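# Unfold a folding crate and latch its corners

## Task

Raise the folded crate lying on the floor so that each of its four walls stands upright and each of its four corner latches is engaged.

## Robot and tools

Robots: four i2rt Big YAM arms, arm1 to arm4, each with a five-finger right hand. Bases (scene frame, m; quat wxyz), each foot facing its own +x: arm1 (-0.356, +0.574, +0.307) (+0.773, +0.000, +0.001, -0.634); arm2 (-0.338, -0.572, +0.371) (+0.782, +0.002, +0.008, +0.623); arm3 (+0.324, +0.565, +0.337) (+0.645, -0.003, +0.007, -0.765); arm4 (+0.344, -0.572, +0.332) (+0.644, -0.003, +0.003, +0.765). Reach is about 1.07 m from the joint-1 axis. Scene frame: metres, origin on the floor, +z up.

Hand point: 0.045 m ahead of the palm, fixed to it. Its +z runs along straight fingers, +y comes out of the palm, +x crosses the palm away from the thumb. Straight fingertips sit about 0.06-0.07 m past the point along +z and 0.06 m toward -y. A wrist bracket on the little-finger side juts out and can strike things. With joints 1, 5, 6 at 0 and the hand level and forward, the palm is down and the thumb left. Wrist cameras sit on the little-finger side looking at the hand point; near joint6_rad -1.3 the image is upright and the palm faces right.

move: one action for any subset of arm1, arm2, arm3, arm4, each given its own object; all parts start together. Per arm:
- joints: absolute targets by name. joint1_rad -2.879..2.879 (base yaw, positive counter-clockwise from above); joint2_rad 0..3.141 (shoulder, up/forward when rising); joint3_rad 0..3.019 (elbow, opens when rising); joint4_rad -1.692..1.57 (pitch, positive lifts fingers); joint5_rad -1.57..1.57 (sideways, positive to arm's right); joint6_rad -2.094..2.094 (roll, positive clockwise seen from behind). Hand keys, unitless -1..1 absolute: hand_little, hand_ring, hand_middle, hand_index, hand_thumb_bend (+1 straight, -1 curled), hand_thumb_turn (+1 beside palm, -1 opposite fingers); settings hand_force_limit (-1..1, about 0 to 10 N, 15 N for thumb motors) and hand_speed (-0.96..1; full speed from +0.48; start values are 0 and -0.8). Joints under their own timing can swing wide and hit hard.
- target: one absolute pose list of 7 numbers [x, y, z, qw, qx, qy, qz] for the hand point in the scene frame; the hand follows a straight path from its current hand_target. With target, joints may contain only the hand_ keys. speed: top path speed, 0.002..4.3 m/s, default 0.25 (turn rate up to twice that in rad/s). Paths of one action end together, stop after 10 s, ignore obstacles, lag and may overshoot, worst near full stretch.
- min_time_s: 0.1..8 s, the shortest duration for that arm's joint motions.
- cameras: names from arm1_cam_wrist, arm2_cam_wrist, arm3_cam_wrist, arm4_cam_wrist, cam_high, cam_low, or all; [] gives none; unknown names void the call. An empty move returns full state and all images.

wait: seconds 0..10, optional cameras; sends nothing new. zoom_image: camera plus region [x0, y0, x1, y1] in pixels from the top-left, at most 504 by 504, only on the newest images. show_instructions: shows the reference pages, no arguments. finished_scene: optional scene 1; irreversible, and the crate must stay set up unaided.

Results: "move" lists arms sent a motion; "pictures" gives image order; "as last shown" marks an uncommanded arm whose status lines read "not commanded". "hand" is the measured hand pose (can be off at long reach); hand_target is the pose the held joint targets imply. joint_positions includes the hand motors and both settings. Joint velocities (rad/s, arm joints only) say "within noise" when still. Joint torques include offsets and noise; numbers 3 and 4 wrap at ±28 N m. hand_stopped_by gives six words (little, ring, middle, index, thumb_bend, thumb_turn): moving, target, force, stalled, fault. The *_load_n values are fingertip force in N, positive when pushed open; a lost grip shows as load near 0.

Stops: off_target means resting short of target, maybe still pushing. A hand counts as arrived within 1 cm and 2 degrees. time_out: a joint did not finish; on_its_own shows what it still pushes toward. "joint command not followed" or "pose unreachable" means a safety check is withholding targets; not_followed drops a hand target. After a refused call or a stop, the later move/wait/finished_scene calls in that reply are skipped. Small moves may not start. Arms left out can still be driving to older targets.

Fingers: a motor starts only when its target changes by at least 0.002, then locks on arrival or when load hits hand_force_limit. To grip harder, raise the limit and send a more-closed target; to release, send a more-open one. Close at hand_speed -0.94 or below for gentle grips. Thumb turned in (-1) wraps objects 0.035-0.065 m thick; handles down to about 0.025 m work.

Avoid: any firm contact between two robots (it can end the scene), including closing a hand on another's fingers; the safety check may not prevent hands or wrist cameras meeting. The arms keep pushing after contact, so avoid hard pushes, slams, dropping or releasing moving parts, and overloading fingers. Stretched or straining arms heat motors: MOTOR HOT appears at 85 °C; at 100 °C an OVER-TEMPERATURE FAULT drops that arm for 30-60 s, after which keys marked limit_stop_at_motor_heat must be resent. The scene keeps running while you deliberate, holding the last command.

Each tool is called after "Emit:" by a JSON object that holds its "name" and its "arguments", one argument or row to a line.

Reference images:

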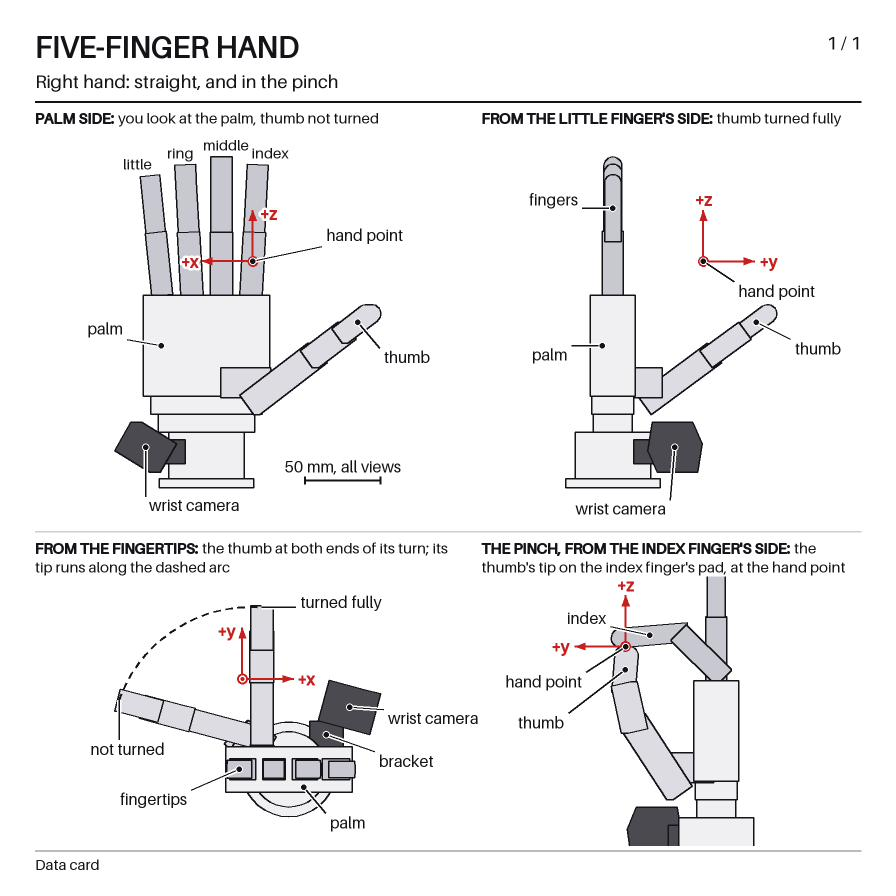

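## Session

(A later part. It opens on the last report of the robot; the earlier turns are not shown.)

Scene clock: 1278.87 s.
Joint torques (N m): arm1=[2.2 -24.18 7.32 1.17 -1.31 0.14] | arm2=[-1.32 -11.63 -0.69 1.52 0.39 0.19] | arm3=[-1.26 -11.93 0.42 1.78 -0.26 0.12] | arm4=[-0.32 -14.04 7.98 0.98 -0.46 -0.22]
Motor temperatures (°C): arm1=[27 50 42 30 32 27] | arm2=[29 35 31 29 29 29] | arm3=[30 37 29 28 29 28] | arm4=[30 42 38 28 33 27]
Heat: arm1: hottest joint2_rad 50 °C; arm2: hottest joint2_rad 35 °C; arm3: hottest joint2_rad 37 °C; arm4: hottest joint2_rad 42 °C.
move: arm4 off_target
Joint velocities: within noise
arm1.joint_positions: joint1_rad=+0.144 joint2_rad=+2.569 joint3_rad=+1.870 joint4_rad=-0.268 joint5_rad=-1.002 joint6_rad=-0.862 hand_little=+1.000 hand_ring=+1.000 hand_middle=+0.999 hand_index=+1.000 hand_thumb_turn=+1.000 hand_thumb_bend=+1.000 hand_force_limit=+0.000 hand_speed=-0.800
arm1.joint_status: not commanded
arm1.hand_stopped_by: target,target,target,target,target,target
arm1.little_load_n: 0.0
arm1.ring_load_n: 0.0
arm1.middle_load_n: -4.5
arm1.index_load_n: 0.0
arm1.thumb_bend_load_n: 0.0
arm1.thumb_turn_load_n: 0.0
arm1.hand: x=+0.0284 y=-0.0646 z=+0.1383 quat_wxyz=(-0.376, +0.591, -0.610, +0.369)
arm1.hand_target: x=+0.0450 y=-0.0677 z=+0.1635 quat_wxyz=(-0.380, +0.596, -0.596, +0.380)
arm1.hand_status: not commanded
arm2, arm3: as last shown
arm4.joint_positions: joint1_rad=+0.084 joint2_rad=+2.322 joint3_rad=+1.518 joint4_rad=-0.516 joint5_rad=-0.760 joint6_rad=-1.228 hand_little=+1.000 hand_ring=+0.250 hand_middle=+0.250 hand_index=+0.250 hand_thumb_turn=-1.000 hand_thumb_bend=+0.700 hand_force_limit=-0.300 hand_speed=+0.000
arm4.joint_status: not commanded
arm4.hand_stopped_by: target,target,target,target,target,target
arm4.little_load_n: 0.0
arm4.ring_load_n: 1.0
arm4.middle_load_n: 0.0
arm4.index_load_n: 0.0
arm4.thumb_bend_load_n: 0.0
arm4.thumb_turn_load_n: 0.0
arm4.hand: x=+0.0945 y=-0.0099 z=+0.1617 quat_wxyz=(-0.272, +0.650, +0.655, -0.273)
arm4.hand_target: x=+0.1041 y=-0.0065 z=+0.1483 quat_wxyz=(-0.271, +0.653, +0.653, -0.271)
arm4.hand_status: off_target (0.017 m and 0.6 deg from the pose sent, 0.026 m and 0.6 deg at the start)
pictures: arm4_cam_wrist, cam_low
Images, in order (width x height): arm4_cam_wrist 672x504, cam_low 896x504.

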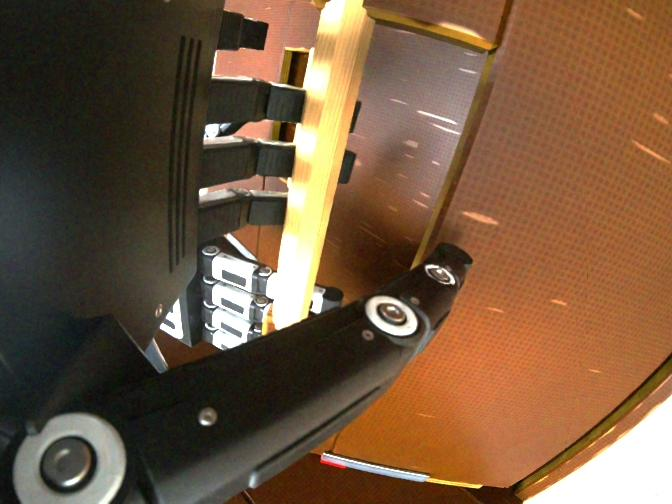

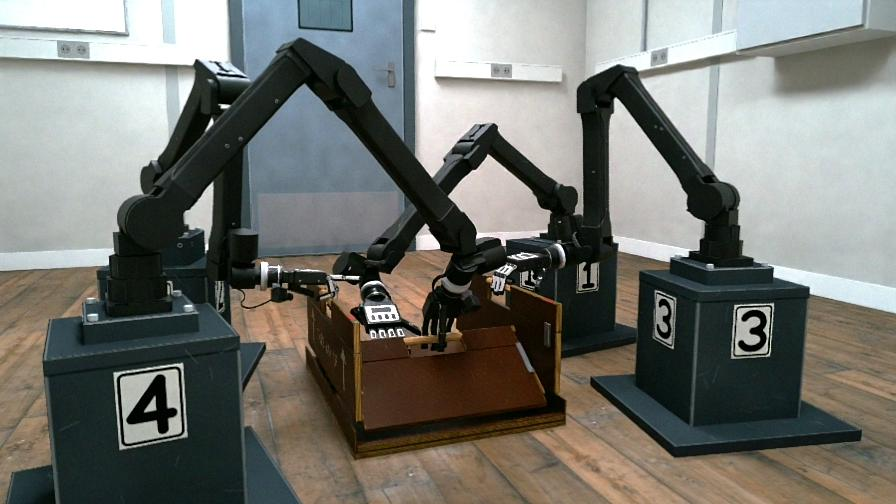

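Emit:
{"name": "move", "arguments": {
  "arm4": {"joints": {"hand_index": -0.3, "hand_middle": -0.3, "hand_ring": -0.3, "hand_speed": -0.6, "hand_force_limit": -0.1}},
  "cameras": ["cam_low", "arm4_cam_wrist"]
}}

Scene clock: 1282.07 s.
Joint torques (N m): arm1=[2.02 -24.12 7.36 1.17 -0.93 0.14] | arm2=[-1.32 -12.16 -0.76 1.26 0.38 0.2] | arm3=[-1.2 -12.04 0.49 1.76 -0.27 0.1] | arm4=[-1.08 -14.39 7.98 0.61 0 -0.2]
Motor temperatures (°C): arm1=[27 51 41 30 32 27] | arm2=[29 35 31 29 29 29] | arm3=[30 37 29 28 29 28] | arm4=[30 42 38 28 33 27]
Heat: arm1: hottest joint2_rad 51 °C; arm2: hottest joint2_rad 35 °C; arm3: hottest joint2_rad 37 °C; arm4: hottest joint2_rad 42 °C.
move: arm4 done
Joint velocities: arm1=[-0.005 -0.015 0.002 -0.046 0.022 -0.066] | arm2=[within noise] | arm3=[within noise] | arm4=[within noise]
arm1, arm2, arm3: as last shown
arm1.joint_positions: joint1_rad=+0.146 joint2_rad=+2.569 joint3_rad=+1.870 joint4_rad=-0.268 joint5_rad=-1.011 joint6_rad=-0.862 hand_little=+1.000 hand_ring=+1.000 hand_middle=+1.000 hand_index=+1.000 hand_thumb_turn=+1.000 hand_thumb_bend=+1.000 hand_force_limit=+0.000 hand_speed=-0.800
arm1.ring_load_n: -0.5
arm1.middle_load_n: -0.5
arm1.index_load_n: -0.5
arm1.thumb_turn_load_n: -0.5
arm1.hand: x=+0.0304 y=-0.0629 z=+0.1396 quat_wxyz=(-0.380, +0.592, -0.607, +0.369)
arm1.hand_target: x=+0.0449 y=-0.0677 z=+0.1635 quat_wxyz=(-0.380, +0.596, -0.596, +0.380)
arm2.little_load_n: -0.5
arm4.joint_positions: joint1_rad=+0.094 joint2_rad=+2.325 joint3_rad=+1.518 joint4_rad=-0.506 joint5_rad=-0.771 joint6_rad=-1.229 hand_little=+1.000 hand_ring=-0.300 hand_middle=-0.300 hand_index=-0.299 hand_thumb_turn=-1.000 hand_thumb_bend=+0.700 hand_force_limit=-0.100 hand_speed=-0.600
arm4.joint_status: all done
arm4.hand_stopped_by: target,target,target,target,target,target
arm4.little_load_n: 0.0
arm4.ring_load_n: 0.0
arm4.middle_load_n: 0.0
arm4.index_load_n: 3.0
arm4.thumb_bend_load_n: -0.5
arm4.thumb_turn_load_n: 0.0
arm4.hand: x=+0.0868 y=-0.0115 z=+0.1612 quat_wxyz=(-0.275, +0.643, +0.659, -0.277)
arm4.hand_target: x=+0.1040 y=-0.0064 z=+0.1483 quat_wxyz=(-0.271, +0.653, +0.653, -0.271)
arm4.hand_status: not commanded
pictures: arm4_cam_wrist, cam_low
Images, in order (width x height): arm4_cam_wrist 672x504, cam_low 896x504.

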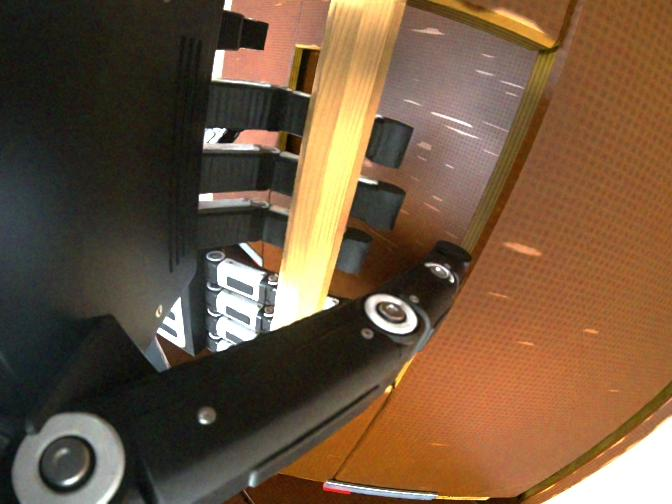

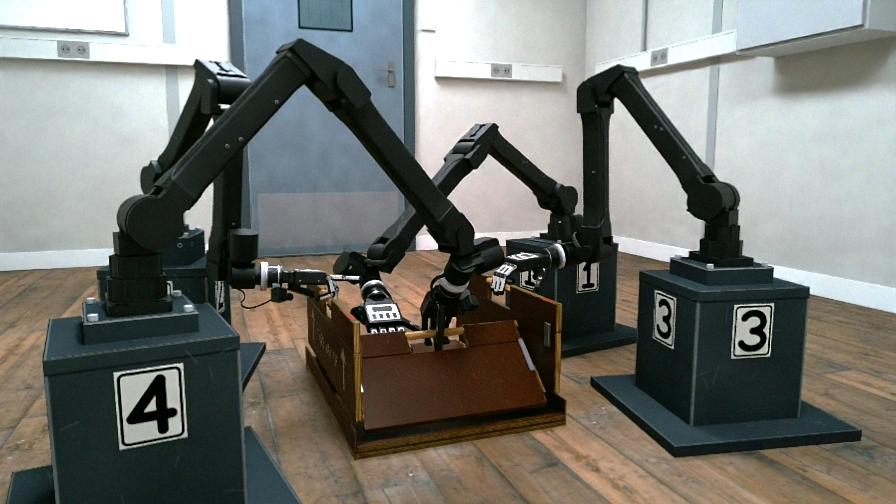

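Emit:
{"name": "move", "arguments": {
  "arm4": {"target": [0.102, -0.006, 0.188, -0.2894, 0.6452, 0.6452, -0.2894], "speed": 0.06}
}}

Emit:
{"name": "move", "arguments": {
  "arm4": {"target": [0.1185, -0.006, 0.204, -0.3155, 0.6328, 0.6328, -0.3155], "speed": 0.06},
  "cameras": ["cam_low", "arm4_cam_wrist", "cam_high"]
}}

Scene clock: 1290.33 s.
Joint torques (N m): arm1=[2.02 -24.12 7.35 1.18 -0.94 0.14] | arm2=[-1.79 -11.75 -0.7 1.47 0.42 0.19] | arm3=[-1.38 -12.28 0.39 1.88 -0.25 0.12] | arm4=[-0.32 -18.55 6.82 0.01 -0.74 -0.18]
Motor temperatures (°C): arm1=[27 51 41 30 32 27] | arm2=[29 35 31 29 29 29] | arm3=[30 37 29 28 29 28] | arm4=[30 42 38 28 32 27]
Heat: arm1: hottest joint2_rad 51 °C; arm2: hottest joint2_rad 35 °C; arm3: hottest joint2_rad 37 °C; arm4: hottest joint2_rad 42 °C.
move: arm4 off_target
Joint velocities: within noise
arm1, arm2, arm3: as last shown
arm1.ring_load_n: 0.0
arm1.middle_load_n: 0.0
arm1.index_load_n: 0.0
arm2.little_load_n: 0.0
arm3.thumb_bend_load_n: -0.5
arm4.joint_positions: joint1_rad=+0.072 joint2_rad=+2.309 joint3_rad=+1.511 joint4_rad=-0.525 joint5_rad=-0.812 joint6_rad=-1.230 hand_little=+1.000 hand_ring=-0.300 hand_middle=-0.300 hand_index=-0.299 hand_thumb_turn=-1.000 hand_thumb_bend=+0.700 hand_force_limit=-0.100 hand_speed=-0.600
arm4.joint_status: not commanded
arm4.hand_stopped_by: target,target,target,target,target,target
arm4.little_load_n: 0.0
arm4.ring_load_n: 0.0
arm4.middle_load_n: 0.0
arm4.index_load_n: 2.5
arm4.thumb_bend_load_n: -0.5
arm4.thumb_turn_load_n: 0.0
arm4.hand: x=+0.0936 y=-0.0119 z=+0.1724 quat_wxyz=(-0.283, +0.644, +0.648, -0.293)
arm4.hand_target: x=+0.1019 y=-0.0060 z=+0.1876 quat_wxyz=(-0.289, +0.645, +0.645, -0.289)
arm4.hand_status: off_target (0.019 m and 0.9 deg from the pose sent, 0.031 m and 2.7 deg at the start)
pictures: none

Scene clock: 1291.67 s.
Joint torques (N m): arm1=[2.02 -24.12 7.32 1.16 -0.94 0.14] | arm2=[-1.85 -12.22 -0.77 1.4 0.42 0.22] | arm3=[-1.49 -12.1 0.35 1.76 -0.28 0.11] | arm4=[-0.26 -18.2 6.9 0.01 -0.81 -0.2]
Motor temperatures (°C): arm1=[27 51 41 30 32 27] | arm2=[29 35 31 29 29 29] | arm3=[30 37 29 28 29 28] | arm4=[30 42 38 28 32 27]
Heat: arm1: hottest joint2_rad 51 °C; arm2: hottest joint2_rad 35 °C; arm3: hottest joint2_rad 37 °C; arm4: hottest joint2_rad 42 °C.
move: arm4 off_target
Joint velocities: within noise
arm1, arm2, arm3: as last shown
arm1.thumb_turn_load_n: 0.0
arm3.thumb_bend_load_n: 0.0
arm4.joint_positions: joint1_rad=+0.023 joint2_rad=+2.285 joint3_rad=+1.490 joint4_rad=-0.545 joint5_rad=-0.902 joint6_rad=-1.273 hand_little=+1.000 hand_ring=-0.300 hand_middle=-0.300 hand_index=-0.299 hand_thumb_turn=-1.000 hand_thumb_bend=+0.700 hand_force_limit=-0.100 hand_speed=-0.600
arm4.joint_status: not commanded
arm4.hand_stopped_by: target,target,target,target,target,target
arm4.little_load_n: 0.0
arm4.ring_load_n: 0.0
arm4.middle_load_n: 0.0
arm4.index_load_n: 2.5
arm4.thumb_bend_load_n: 0.0
arm4.thumb_turn_load_n: 0.0
arm4.hand: x=+0.1105 y=-0.0118 z=+0.1891 quat_wxyz=(-0.308, +0.633, +0.634, -0.320)
arm4.hand_target: x=+0.1184 y=-0.0059 z=+0.2038 quat_wxyz=(-0.316, +0.633, +0.633, -0.315)
arm4.hand_status: off_target (0.018 m and 1.0 deg from the pose sent, 0.041 m and 5.0 deg at the start)
pictures: arm4_cam_wrist, cam_high, cam_low
Images, in order (width x height): arm4_cam_wrist 672x504, cam_high 896x504, cam_low 896x504.

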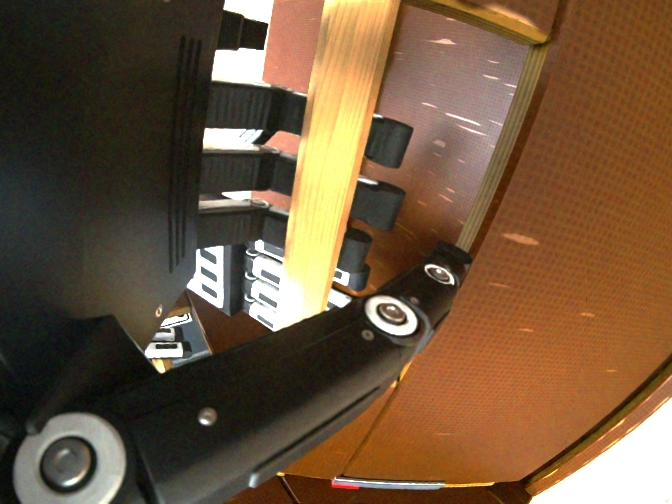

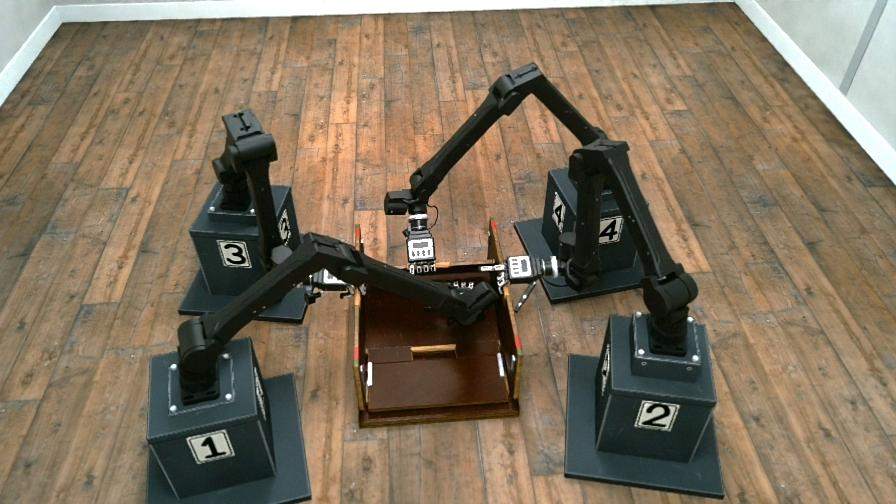

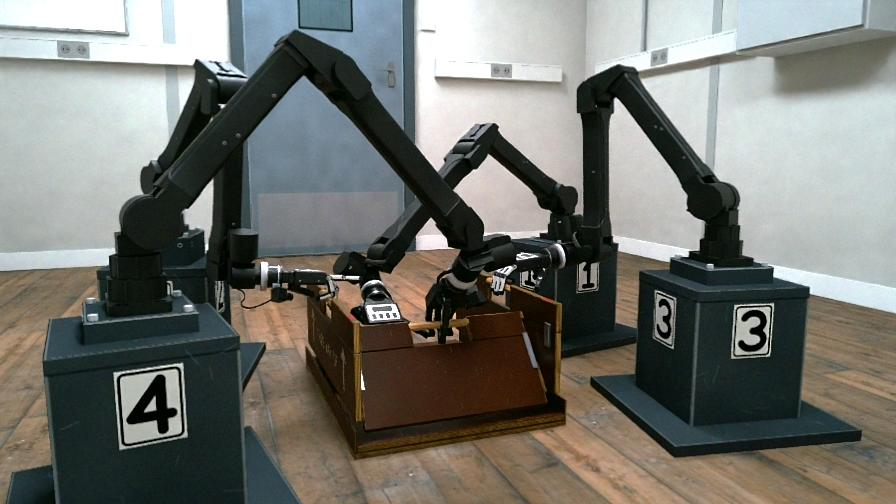

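Emit:
{"name": "move", "arguments": {
  "arm4": {"target": [0.1465, -0.006, 0.223, -0.3589, 0.6092, 0.6092, -0.3589], "speed": 0.06}
}}

Emit:
{"name": "move", "arguments": {
  "arm4": {"target": [0.178, -0.006, 0.237, -0.4005, 0.5827, 0.5827, -0.4005], "speed": 0.06},
  "cameras": ["cam_low", "arm4_cam_wrist", "cam_high"]
}}

Scene clock: 1297.30 s.
Joint torques (N m): arm1=[2.08 -24.12 7.34 1.17 -0.94 0.14] | arm2=[-1.79 -12.28 -0.79 1.37 0.44 0.16] | arm3=[-1.26 -12.34 0.35 1.77 -0.25 0.12] | arm4=[-0.15 -17.61 6.95 -0.03 -0.87 -0.18]
Motor temperatures (°C): arm1=[27 51 41 30 32 27] | arm2=[29 35 31 29 29 29] | arm3=[30 37 29 28 29 28] | arm4=[30 42 38 28 32 27]
Heat: arm1: hottest joint2_rad 51 °C; arm2: hottest joint2_rad 35 °C; arm3: hottest joint2_rad 37 °C; arm4: hottest joint2_rad 42 °C.
move: arm4 off_target
Joint velocities: within noise
arm1, arm2, arm3: as last shown
arm2.little_load_n: -0.5
arm4.joint_positions: joint1_rad=-0.059 joint2_rad=+2.275 joint3_rad=+1.478 joint4_rad=-0.603 joint5_rad=-1.055 joint6_rad=-1.365 hand_little=+1.000 hand_ring=-0.300 hand_middle=-0.300 hand_index=-0.299 hand_thumb_turn=-1.000 hand_thumb_bend=+0.700 hand_force_limit=-0.100 hand_speed=-0.600
arm4.joint_status: not commanded
arm4.hand_stopped_by: target,target,target,target,target,target
arm4.little_load_n: 0.0
arm4.ring_load_n: 0.0
arm4.middle_load_n: 0.0
arm4.index_load_n: 2.0
arm4.thumb_bend_load_n: 0.0
arm4.thumb_turn_load_n: 0.0
arm4.hand: x=+0.1383 y=-0.0120 z=+0.2096 quat_wxyz=(-0.351, +0.610, +0.610, -0.365)
arm4.hand_target: x=+0.1463 y=-0.0061 z=+0.2228 quat_wxyz=(-0.359, +0.609, +0.609, -0.359)
arm4.hand_status: off_target (0.017 m and 1.1 deg from the pose sent, 0.050 m and 8.3 deg at the start)
pictures: none

Scene clock: 1299.27 s.
Joint torques (N m): arm1=[2.02 -24.12 7.32 1.16 -0.94 0.14] | arm2=[-1.67 -11.87 -0.76 1.46 0.43 0.19] | arm3=[-1.38 -12.51 0.42 1.73 -0.26 0.11] | arm4=[0.15 -15.5 9.31 -0.24 -0.96 -0.16]
Motor temperatures (°C): arm1=[27 51 41 30 32 27] | arm2=[29 35 31 29 28 29] | arm3=[30 37 29 28 29 28] | arm4=[30 42 38 28 33 27]
Heat: arm1: hottest joint2_rad 51 °C; arm2: hottest joint2_rad 35 °C; arm3: hottest joint2_rad 37 °C; arm4: hottest joint2_rad 42 °C.
move: arm4 off_target
Joint velocities: within noise
arm1: as last shown
arm1.thumb_turn_load_n: -0.5
arm2.joint_positions: joint1_rad=-0.886 joint2_rad=+2.408 joint3_rad=+0.705 joint4_rad=+1.575 joint5_rad=-1.057 joint6_rad=-0.184 hand_little=-1.000 hand_ring=+1.000 hand_middle=-0.299 hand_index=-0.300 hand_thumb_turn=+1.000 hand_thumb_bend=+1.000 hand_force_limit=+0.000 hand_speed=-0.600
arm2.joint_status: not commanded
arm2.hand_stopped_by: target,fault,target,target,target,target
arm2.little_load_n: -0.5
arm2.ring_load_n: 0.0
arm2.middle_load_n: 6.0
arm2.index_load_n: 0.0
arm2.thumb_bend_load_n: 0.0
arm2.thumb_turn_load_n: 0.0
arm2.hand: x=-0.0240 y=-0.2168 z=+0.2354 quat_wxyz=(-0.681, +0.731, +0.003, +0.036)
arm2.hand_target: x=-0.0288 y=-0.2296 z=+0.2226 quat_wxyz=(-0.673, +0.738, -0.028, +0.026)
arm2.hand_status: not commanded
arm3.joint_positions: joint1_rad=-0.933 joint2_rad=+2.278 joint3_rad=+0.685 joint4_rad=+1.413 joint5_rad=-1.111 joint6_rad=-0.161 hand_little=-1.000 hand_ring=+0.116 hand_middle=+0.090 hand_index=+0.090 hand_thumb_turn=+1.000 hand_thumb_bend=+1.000 hand_force_limit=-0.300 hand_speed=-0.700
arm3.joint_status: not commanded
arm3.hand_stopped_by: target,force,force,force,target,target
arm3.little_load_n: 0.0
arm3.ring_load_n: 0.0
arm3.middle_load_n: 0.5
arm3.index_load_n: 0.0
arm3.thumb_bend_load_n: 0.0
arm3.thumb_turn_load_n: 0.0
arm3.hand: x=+0.0137 y=+0.2049 z=+0.2421 quat_wxyz=(+0.000, +0.010, -0.737, +0.676)
arm3.hand_target: x=+0.0131 y=+0.2119 z=+0.2361 quat_wxyz=(+0.000, +0.000, -0.737, +0.675)
arm3.hand_status: not commanded
arm4.joint_positions: joint1_rad=-0.150 joint2_rad=+2.275 joint3_rad=+1.478 joint4_rad=-0.748 joint5_rad=-1.203 joint6_rad=-1.531 hand_little=+1.000 hand_ring=-0.300 hand_middle=-0.300 hand_index=-0.299 hand_thumb_turn=-1.000 hand_thumb_bend=+0.700 hand_force_limit=-0.100 hand_speed=-0.600
arm4.joint_status: not commanded
arm4.hand_stopped_by: target,target,target,target,target,target
arm4.little_load_n: 0.0
arm4.ring_load_n: 0.0
arm4.middle_load_n: 0.0
arm4.index_load_n: 1.5
arm4.thumb_bend_load_n: 0.0
arm4.thumb_turn_load_n: 0.0
arm4.hand: x=+0.1733 y=-0.0187 z=+0.2297 quat_wxyz=(-0.393, +0.585, +0.581, -0.406)
arm4.hand_target: x=+0.1780 y=-0.0063 z=+0.2372 quat_wxyz=(-0.401, +0.583, +0.583, -0.400)
arm4.hand_status: off_target (0.015 m and 1.2 deg from the pose sent, 0.049 m and 8.2 deg at the start)
pictures: arm4_cam_wrist, cam_high, cam_low
Images, in order (width x height): arm4_cam_wrist 672x504, cam_high 896x504, cam_low 896x504.

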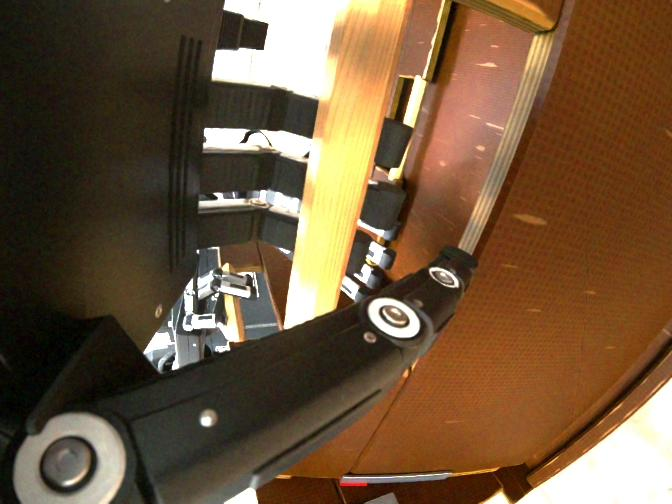

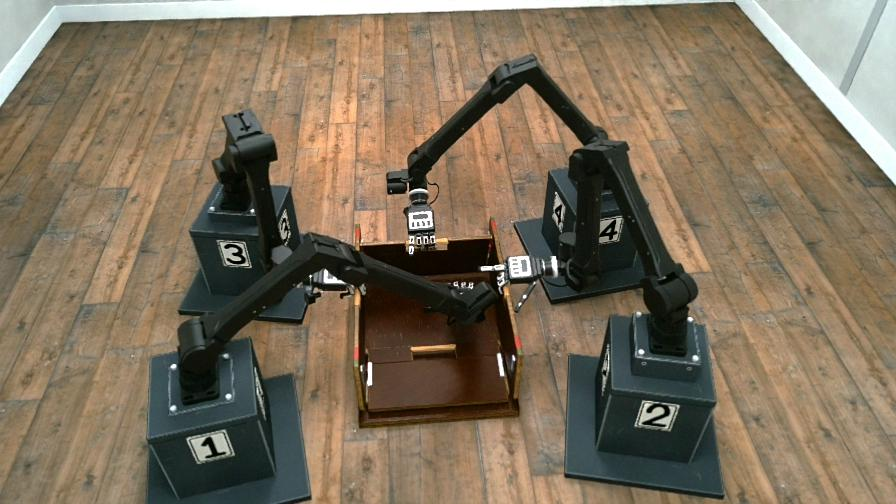

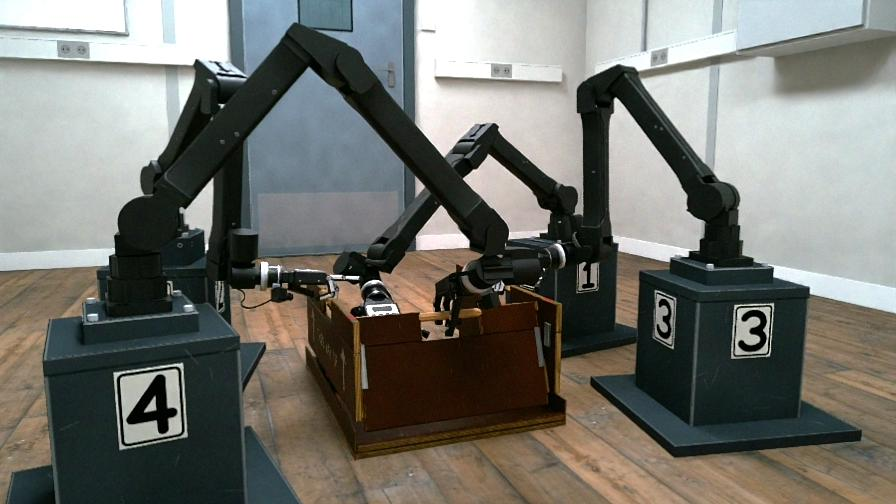

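Emit:
{"name": "move", "arguments": {
  "arm4": {"target": [0.212, -0.002, 0.240, -0.4402, 0.5534, 0.5534, -0.4402], "speed": 0.06},
  "cameras": ["cam_low", "arm4_cam_wrist", "cam_high"]
}}

Emit:
{"name": "zoom_image", "arguments": {
  "camera": "cam_high",
  "region": [340, 200, 540, 380]
}}

Emit:
{"name": "zoom_image", "arguments": {
  "camera": "cam_low",
  "region": [290, 240, 590, 460]
}}

Scene clock: 1305.73 s.
Joint torques (N m): arm1=[2.08 -24.12 7.34 1.16 -0.94 0.14] | arm2=[-1.44 -11.58 -0.69 1.32 0.43 0.19] | arm3=[-1.49 -12.4 0.42 1.8 -0.27 0.11] | arm4=[-1.2 -14.62 10.09 -0.35 -0.82 -0.29]
Motor temperatures (°C): arm1=[27 52 41 30 32 27] | arm2=[29 35 31 29 28 29] | arm3=[30 37 29 28 29 28] | arm4=[30 42 39 28 33 27]
Heat: arm1: hottest joint2_rad 52 °C; arm2: hottest joint2_rad 35 °C; arm3: hottest joint2_rad 37 °C; arm4: hottest joint2_rad 42 °C.
move: arm4 off_target
Joint velocities: within noise
arm1, arm2, arm3: as last shown
arm3.joint_positions: joint1_rad=-0.934 joint2_rad=+2.278 joint3_rad=+0.685 joint4_rad=+1.413 joint5_rad=-1.111 joint6_rad=-0.161 hand_little=-1.000 hand_ring=+0.116 hand_middle=+0.090 hand_index=+0.090 hand_thumb_turn=+1.000 hand_thumb_bend=+1.000 hand_force_limit=-0.300 hand_speed=-0.700
arm3.middle_load_n: 0.0
arm3.index_load_n: 0.5
arm3.hand: x=+0.0133 y=+0.2055 z=+0.2418 quat_wxyz=(+0.000, +0.009, -0.737, +0.676)
arm3.hand_target: x=+0.0130 y=+0.2119 z=+0.2362 quat_wxyz=(+0.000, +0.000, -0.737, +0.675)
arm4.joint_positions: joint1_rad=-0.217 joint2_rad=+2.355 joint3_rad=+1.589 joint4_rad=-1.111 joint5_rad=-1.335 joint6_rad=-1.859 hand_little=+1.000 hand_ring=-0.300 hand_middle=-0.300 hand_index=-0.299 hand_thumb_turn=-1.000 hand_thumb_bend=+0.700 hand_force_limit=-0.100 hand_speed=-0.600
arm4.joint_status: not commanded
arm4.hand_stopped_by: target,target,target,target,target,target
arm4.little_load_n: 0.0
arm4.ring_load_n: 0.0
arm4.middle_load_n: 0.0
arm4.index_load_n: 3.0
arm4.thumb_bend_load_n: 0.0
arm4.thumb_turn_load_n: 0.0
arm4.hand: x=+0.1968 y=-0.0203 z=+0.2412 quat_wxyz=(-0.426, +0.555, +0.551, -0.454)
arm4.hand_target: x=+0.2123 y=-0.0029 z=+0.2405 quat_wxyz=(-0.440, +0.554, +0.553, -0.439)
arm4.hand_status: off_target (0.024 m and 2.3 deg from the pose sent, 0.043 m and 8.3 deg at the start)
pictures: arm4_cam_wrist, cam_high, cam_low
Images, in order (width x height): arm4_cam_wrist 672x504, cam_high 896x504, cam_low 896x504.

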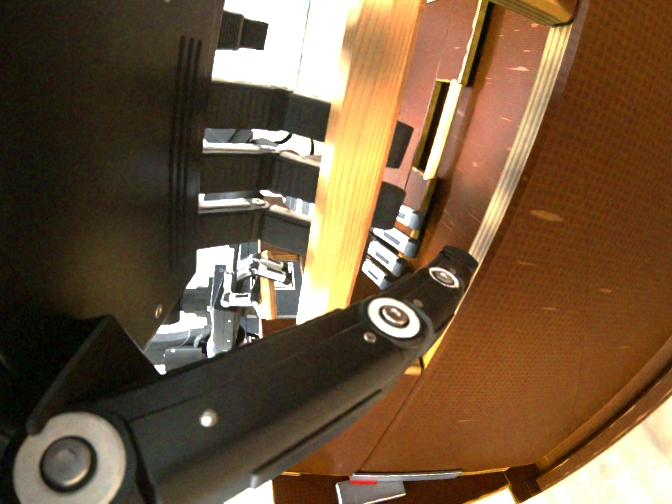

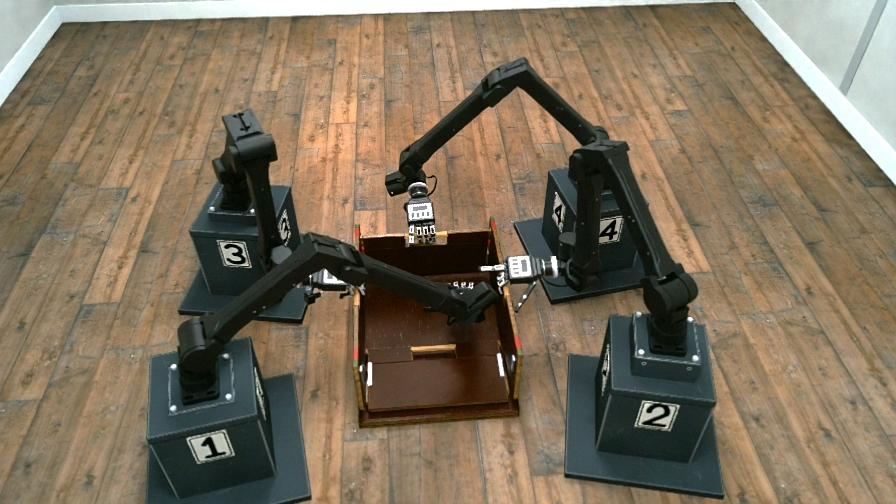

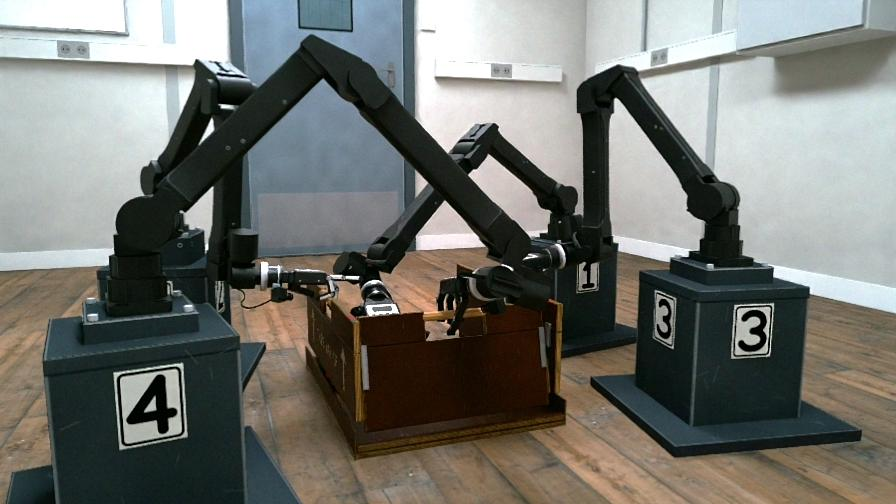

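Scaled by 2.520 from the camera's image (finer frame: 1280x720).

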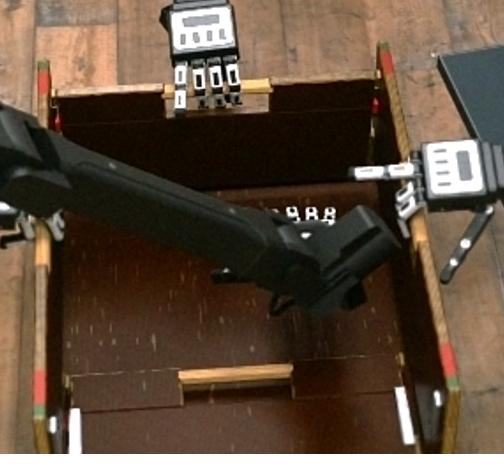

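Scaled by 1.680 from the camera's image (finer frame: 1280x720).

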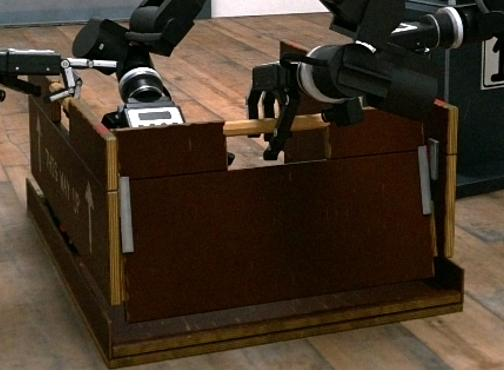

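Emit:
{"name": "move", "arguments": {
  "arm4": {"target": [0.235, -0.002, 0.238, -0.4402, 0.5534, 0.5534, -0.4402], "speed": 0.05},
  "cameras": ["cam_low", "arm4_cam_wrist", "cam_high"]
}}

Emit:
{"name": "zoom_image", "arguments": {
  "camera": "cam_high",
  "region": [340, 200, 540, 380]
}}

Emit:
{"name": "zoom_image", "arguments": {
  "camera": "cam_low",
  "region": [290, 240, 590, 460]
}}

Scene clock: 1312.63 s.
Joint torques (N m): arm1=[2.02 -24.12 7.34 1.14 -0.94 0.14] | arm2=[-1.61 -12.63 -0.83 1.39 0.38 0.18] | arm3=[-1.08 -12.4 0.34 1.76 -0.27 0.12] | arm4=[-0.26 -14.68 9.94 -0.51 -0.6 -0.3]
Motor temperatures (°C): arm1=[27 52 41 30 32 27] | arm2=[29 35 31 29 28 29] | arm3=[30 37 29 28 29 28] | arm4=[30 42 40 28 33 27]
Heat: arm1: hottest joint2_rad 52 °C; arm2: hottest joint2_rad 35 °C; arm3: hottest joint2_rad 37 °C; arm4: hottest joint2_rad 42 °C.
move: arm4 off_target
Joint velocities: within noise
arm1, arm2, arm3: as last shown
arm1.little_load_n: -0.5
arm1.thumb_turn_load_n: 0.0
arm2.little_load_n: 0.0
arm3.index_load_n: 0.0
arm3.thumb_bend_load_n: 0.5
arm3.thumb_turn_load_n: -0.5
arm4.joint_positions: joint1_rad=-0.265 joint2_rad=+2.388 joint3_rad=+1.647 joint4_rad=-1.275 joint5_rad=-1.326 joint6_rad=-2.006 hand_little=+1.000 hand_ring=-0.300 hand_middle=-0.300 hand_index=-0.299 hand_thumb_turn=-1.000 hand_thumb_bend=+0.700 hand_force_limit=-0.100 hand_speed=-0.600
arm4.joint_status: not commanded
arm4.hand_stopped_by: target,target,target,target,target,target
arm4.little_load_n: 0.0
arm4.ring_load_n: 0.0
arm4.middle_load_n: 0.0
arm4.index_load_n: 1.5
arm4.thumb_bend_load_n: 0.0
arm4.thumb_turn_load_n: 0.0
arm4.hand: x=+0.2248 y=-0.0156 z=+0.2424 quat_wxyz=(-0.432, +0.557, +0.548, -0.451)
arm4.hand_target: x=+0.2350 y=-0.0026 z=+0.2383 quat_wxyz=(-0.440, +0.554, +0.553, -0.440)
arm4.hand_status: off_target (0.018 m and 1.7 deg from the pose sent, 0.043 m and 2.3 deg at the start)
pictures: arm4_cam_wrist, cam_high, cam_low
Images, in order (width x height): arm4_cam_wrist 672x504, cam_high 896x504, cam_low 896x504.

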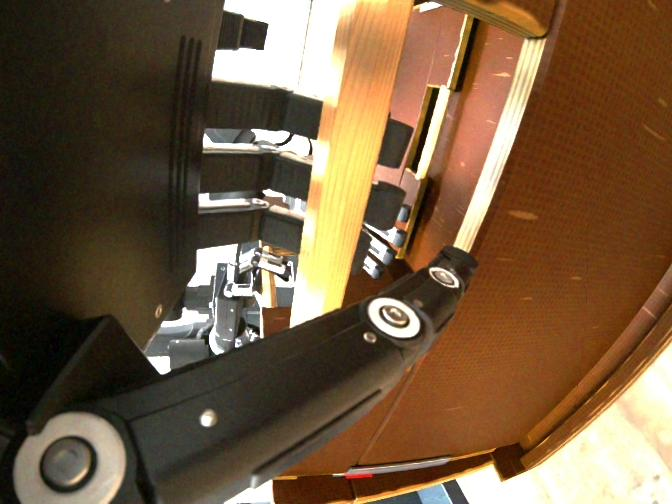

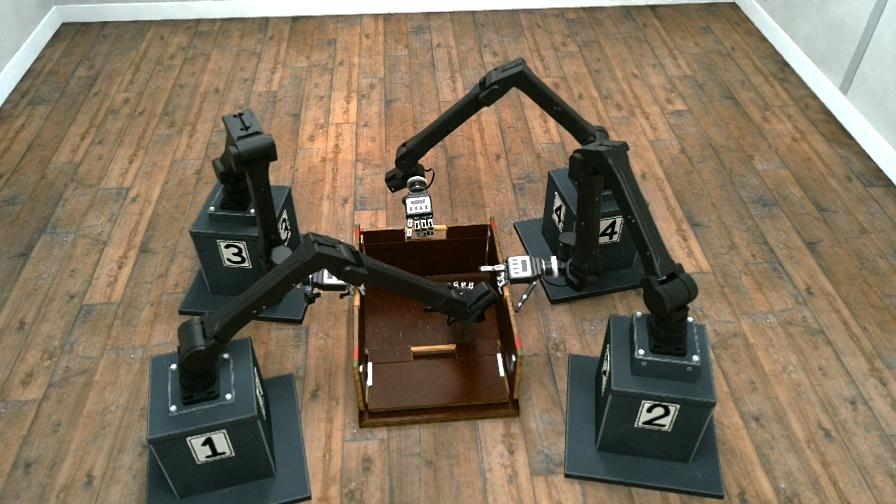

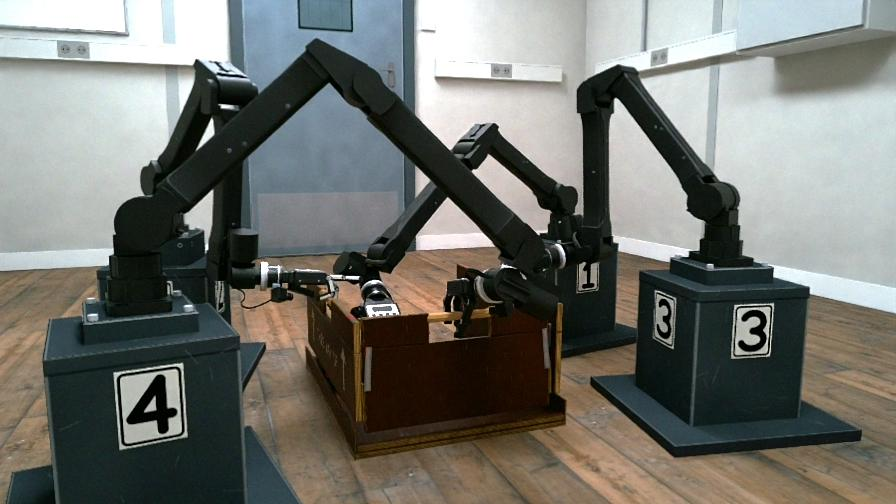

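Scaled by 2.520 from the camera's image (finer frame: 1280x720).

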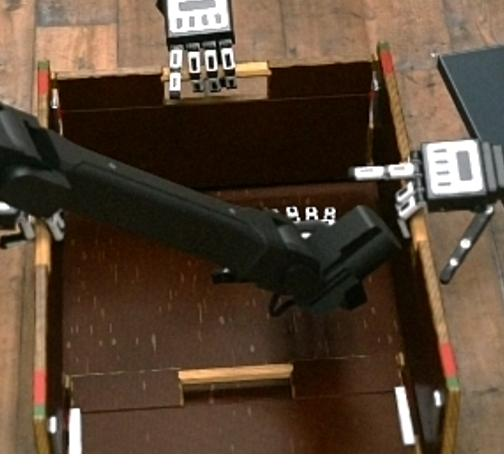

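Scaled by 1.680 from the camera's image (finer frame: 1280x720).

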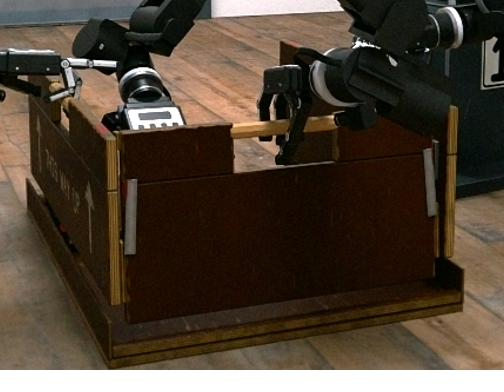

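Emit:
{"name": "move", "arguments": {
  "arm1": {"target": [0.03, -0.055, 0.150, 0.3799, -0.5964, 0.5964, -0.3799], "speed": 0.1, "joints": {"hand_thumb_bend": -0.6, "hand_speed": 0.2}}
}}

Emit:
{"name": "move", "arguments": {
  "arm1": {"target": [0.08, -0.055, 0.165, 0.4267, -0.5638, 0.5638, -0.4267], "speed": 0.12},
  "cameras": ["cam_low", "cam_high", "arm1_cam_wrist"]
}}

Emit:
{"name": "zoom_image", "arguments": {
  "camera": "cam_high",
  "region": [340, 200, 540, 380]
}}

Scene clock: 1326.07 s.
Joint torques (N m): arm1=[1.08 -23.77 5.71 1.48 -0.94 -0.05] | arm2=[-1.44 -12.04 -0.73 1.51 0.4 0.19] | arm3=[-1.26 -12.22 0.43 1.8 -0.25 0.11] | arm4=[-0.32 -14.56 9.88 -0.54 -0.59 -0.29]
Motor temperatures (°C): arm1=[27 52 41 30 32 27] | arm2=[29 35 31 29 28 29] | arm3=[30 37 29 28 29 28] | arm4=[30 41 40 28 32 27]
Heat: arm1: hottest joint2_rad 52 °C; arm2: hottest joint2_rad 35 °C; arm3: hottest joint2_rad 37 °C; arm4: hottest joint2_rad 41 °C.
move: arm1 off_target
Joint velocities: within noise
arm1.joint_positions: joint1_rad=+0.146 joint2_rad=+2.558 joint3_rad=+1.816 joint4_rad=-0.236 joint5_rad=-1.018 joint6_rad=-0.862 hand_little=+1.000 hand_ring=+1.000 hand_middle=+1.000 hand_index=+1.000 hand_thumb_turn=+1.000 hand_thumb_bend=-0.600 hand_force_limit=+0.000 hand_speed=+0.200
arm1.joint_status: all done
arm1.hand_stopped_by: target,target,target,target,target,target
arm1.little_load_n: 0.0
arm1.ring_load_n: 0.0
arm1.middle_load_n: 0.0
arm1.index_load_n: 0.0
arm1.thumb_bend_load_n: 0.0
arm1.thumb_turn_load_n: 0.0
arm1.hand: x=+0.0262 y=-0.0484 z=+0.1317 quat_wxyz=(-0.385, +0.590, -0.608, +0.366)
arm1.hand_target: x=+0.0300 y=-0.0548 z=+0.1497 quat_wxyz=(-0.380, +0.596, -0.596, +0.380)
arm1.hand_status: off_target (0.020 m and 2.3 deg from the pose sent, 0.013 m and 1.8 deg at the start)
arm2, arm3, arm4: as last shown
arm2.little_load_n: -0.5
arm2.ring_load_n: -0.5
arm3.little_load_n: -0.5
arm3.thumb_bend_load_n: 0.0
arm4.joint_positions: joint1_rad=-0.265 joint2_rad=+2.388 joint3_rad=+1.647 joint4_rad=-1.275 joint5_rad=-1.326 joint6_rad=-2.007 hand_little=+1.000 hand_ring=-0.300 hand_middle=-0.300 hand_index=-0.299 hand_thumb_turn=-1.000 hand_thumb_bend=+0.700 hand_force_limit=-0.100 hand_speed=-0.600
arm4.thumb_bend_load_n: -0.5
arm4.hand: x=+0.2248 y=-0.0157 z=+0.2424 quat_wxyz=(-0.432, +0.557, +0.548, -0.451)
pictures: none

Scene clock: 1327.83 s.
Joint torques (N m): arm1=[1.67 -20.95 5.63 1.76 -0.67 0.12] | arm2=[-1.2 -11.93 -0.72 1.42 0.45 0.19] | arm3=[-1.32 -11.81 0.34 1.85 -0.28 0.12] | arm4=[-0.38 -14.62 9.88 -0.49 -0.6 -0.28]
Motor temperatures (°C): arm1=[27 52 41 30 32 27] | arm2=[29 35 31 29 28 29] | arm3=[30 38 29 28 29 28] | arm4=[30 41 40 28 32 27]
Heat: arm1: hottest joint2_rad 52 °C; arm2: hottest joint2_rad 35 °C; arm3: hottest joint2_rad 38 °C; arm4: hottest joint2_rad 41 °C.
move: arm1 off_target
Joint velocities: within noise
arm1.joint_positions: joint1_rad=+0.177 joint2_rad=+2.558 joint3_rad=+1.816 joint4_rad=+0.104 joint5_rad=-1.101 joint6_rad=-0.608 hand_little=+1.000 hand_ring=+1.000 hand_middle=+1.000 hand_index=+1.000 hand_thumb_turn=+1.000 hand_thumb_bend=-0.600 hand_force_limit=+0.000 hand_speed=+0.200
arm1.joint_status: not commanded
arm1.hand_stopped_by: target,target,target,target,target,target
arm1.little_load_n: 0.0
arm1.ring_load_n: 0.0
arm1.middle_load_n: 0.0
arm1.index_load_n: 0.0
arm1.thumb_bend_load_n: 0.0
arm1.thumb_turn_load_n: 0.0
arm1.hand: x=+0.0755 y=-0.0654 z=+0.1755 quat_wxyz=(-0.419, +0.566, -0.561, +0.435)
arm1.hand_target: x=+0.0797 y=-0.0549 z=+0.1650 quat_wxyz=(-0.427, +0.564, -0.564, +0.426)
arm1.hand_status: off_target (0.015 m and 1.3 deg from the pose sent, 0.063 m and 10.3 deg at the start)
arm2, arm3, arm4: as last shown
arm2.little_load_n: 0.0
arm2.ring_load_n: 0.0
arm3.little_load_n: 0.0
arm3.thumb_turn_load_n: 0.0
arm4.thumb_bend_load_n: 0.0
pictures: arm1_cam_wrist, cam_high, cam_low
Images, in order (width x height): arm1_cam_wrist 672x504, cam_high 896x504, cam_low 896x504.

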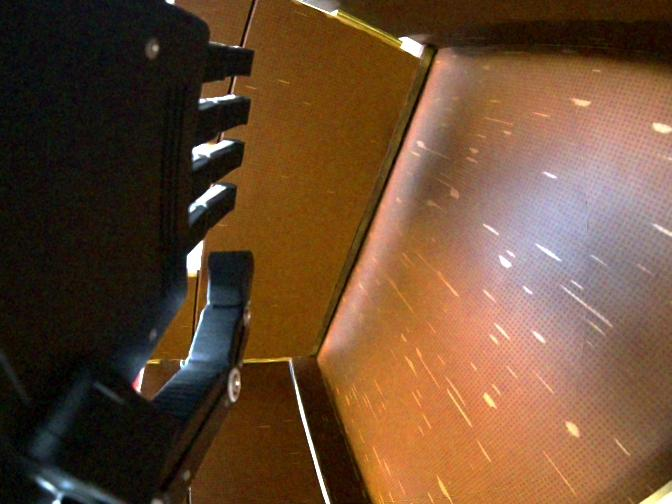

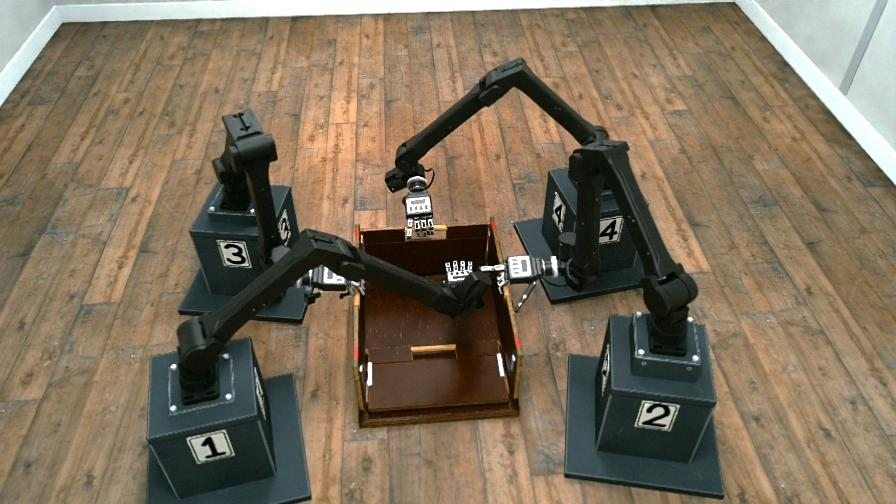

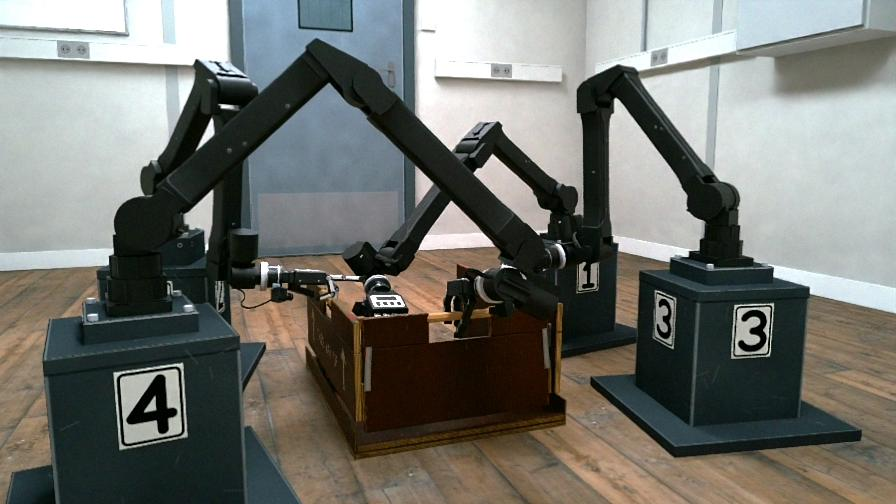

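Scaled by 2.520 from the camera's image (finer frame: 1280x720).

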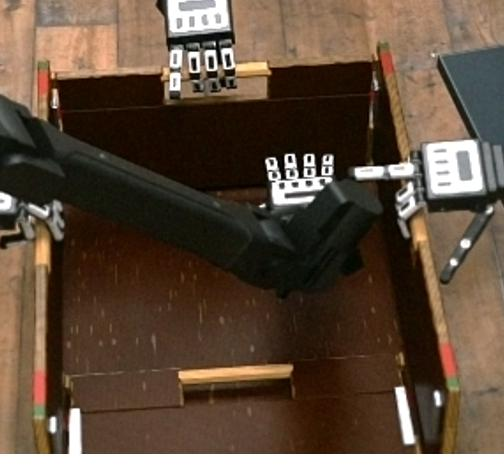

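Emit:
{"name": "zoom_image", "arguments": {
  "camera": "cam_high",
  "region": [470, 205, 520, 245]
}}

Emit:
{"name": "zoom_image", "arguments": {
  "camera": "cam_high",
  "region": [345, 215, 395, 255]
}}

Emit:
{"name": "zoom_image", "arguments": {
  "camera": "arm1_cam_wrist",
  "region": [250, 0, 500, 160]
}}

Emit:
{"name": "zoom_image", "arguments": {
  "camera": "cam_low",
  "region": [520, 280, 580, 340]
}}

Scaled by 10.080 from the camera's image (finer frame: 1280x720).

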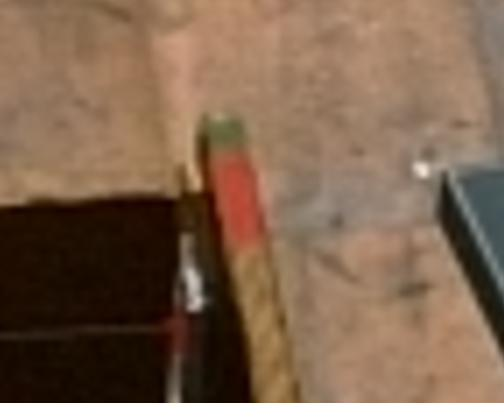

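Scaled by 10.080 from the camera's image (finer frame: 1280x720).

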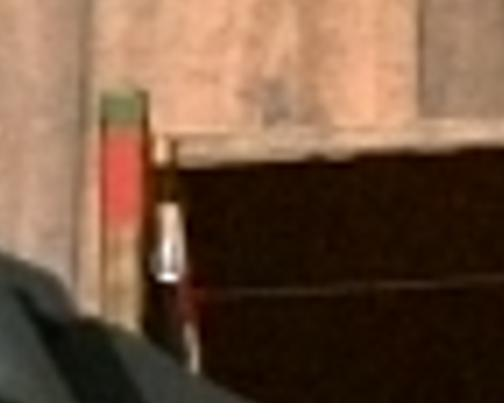

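Scaled by 2.016 from the camera's image (finer frame: 960x720).

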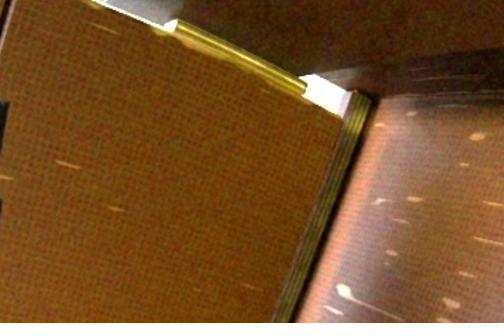

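Scaled by 8.400 from the camera's image (finer frame: 1280x720).

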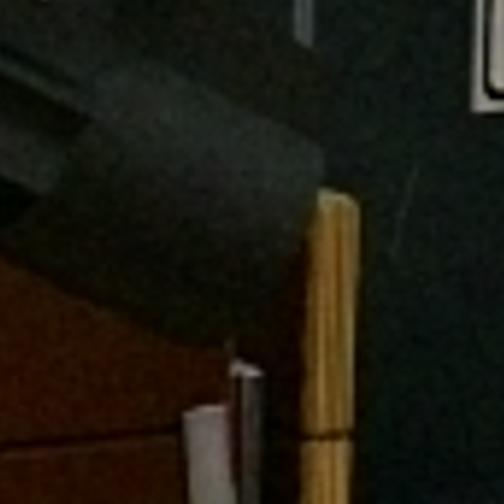

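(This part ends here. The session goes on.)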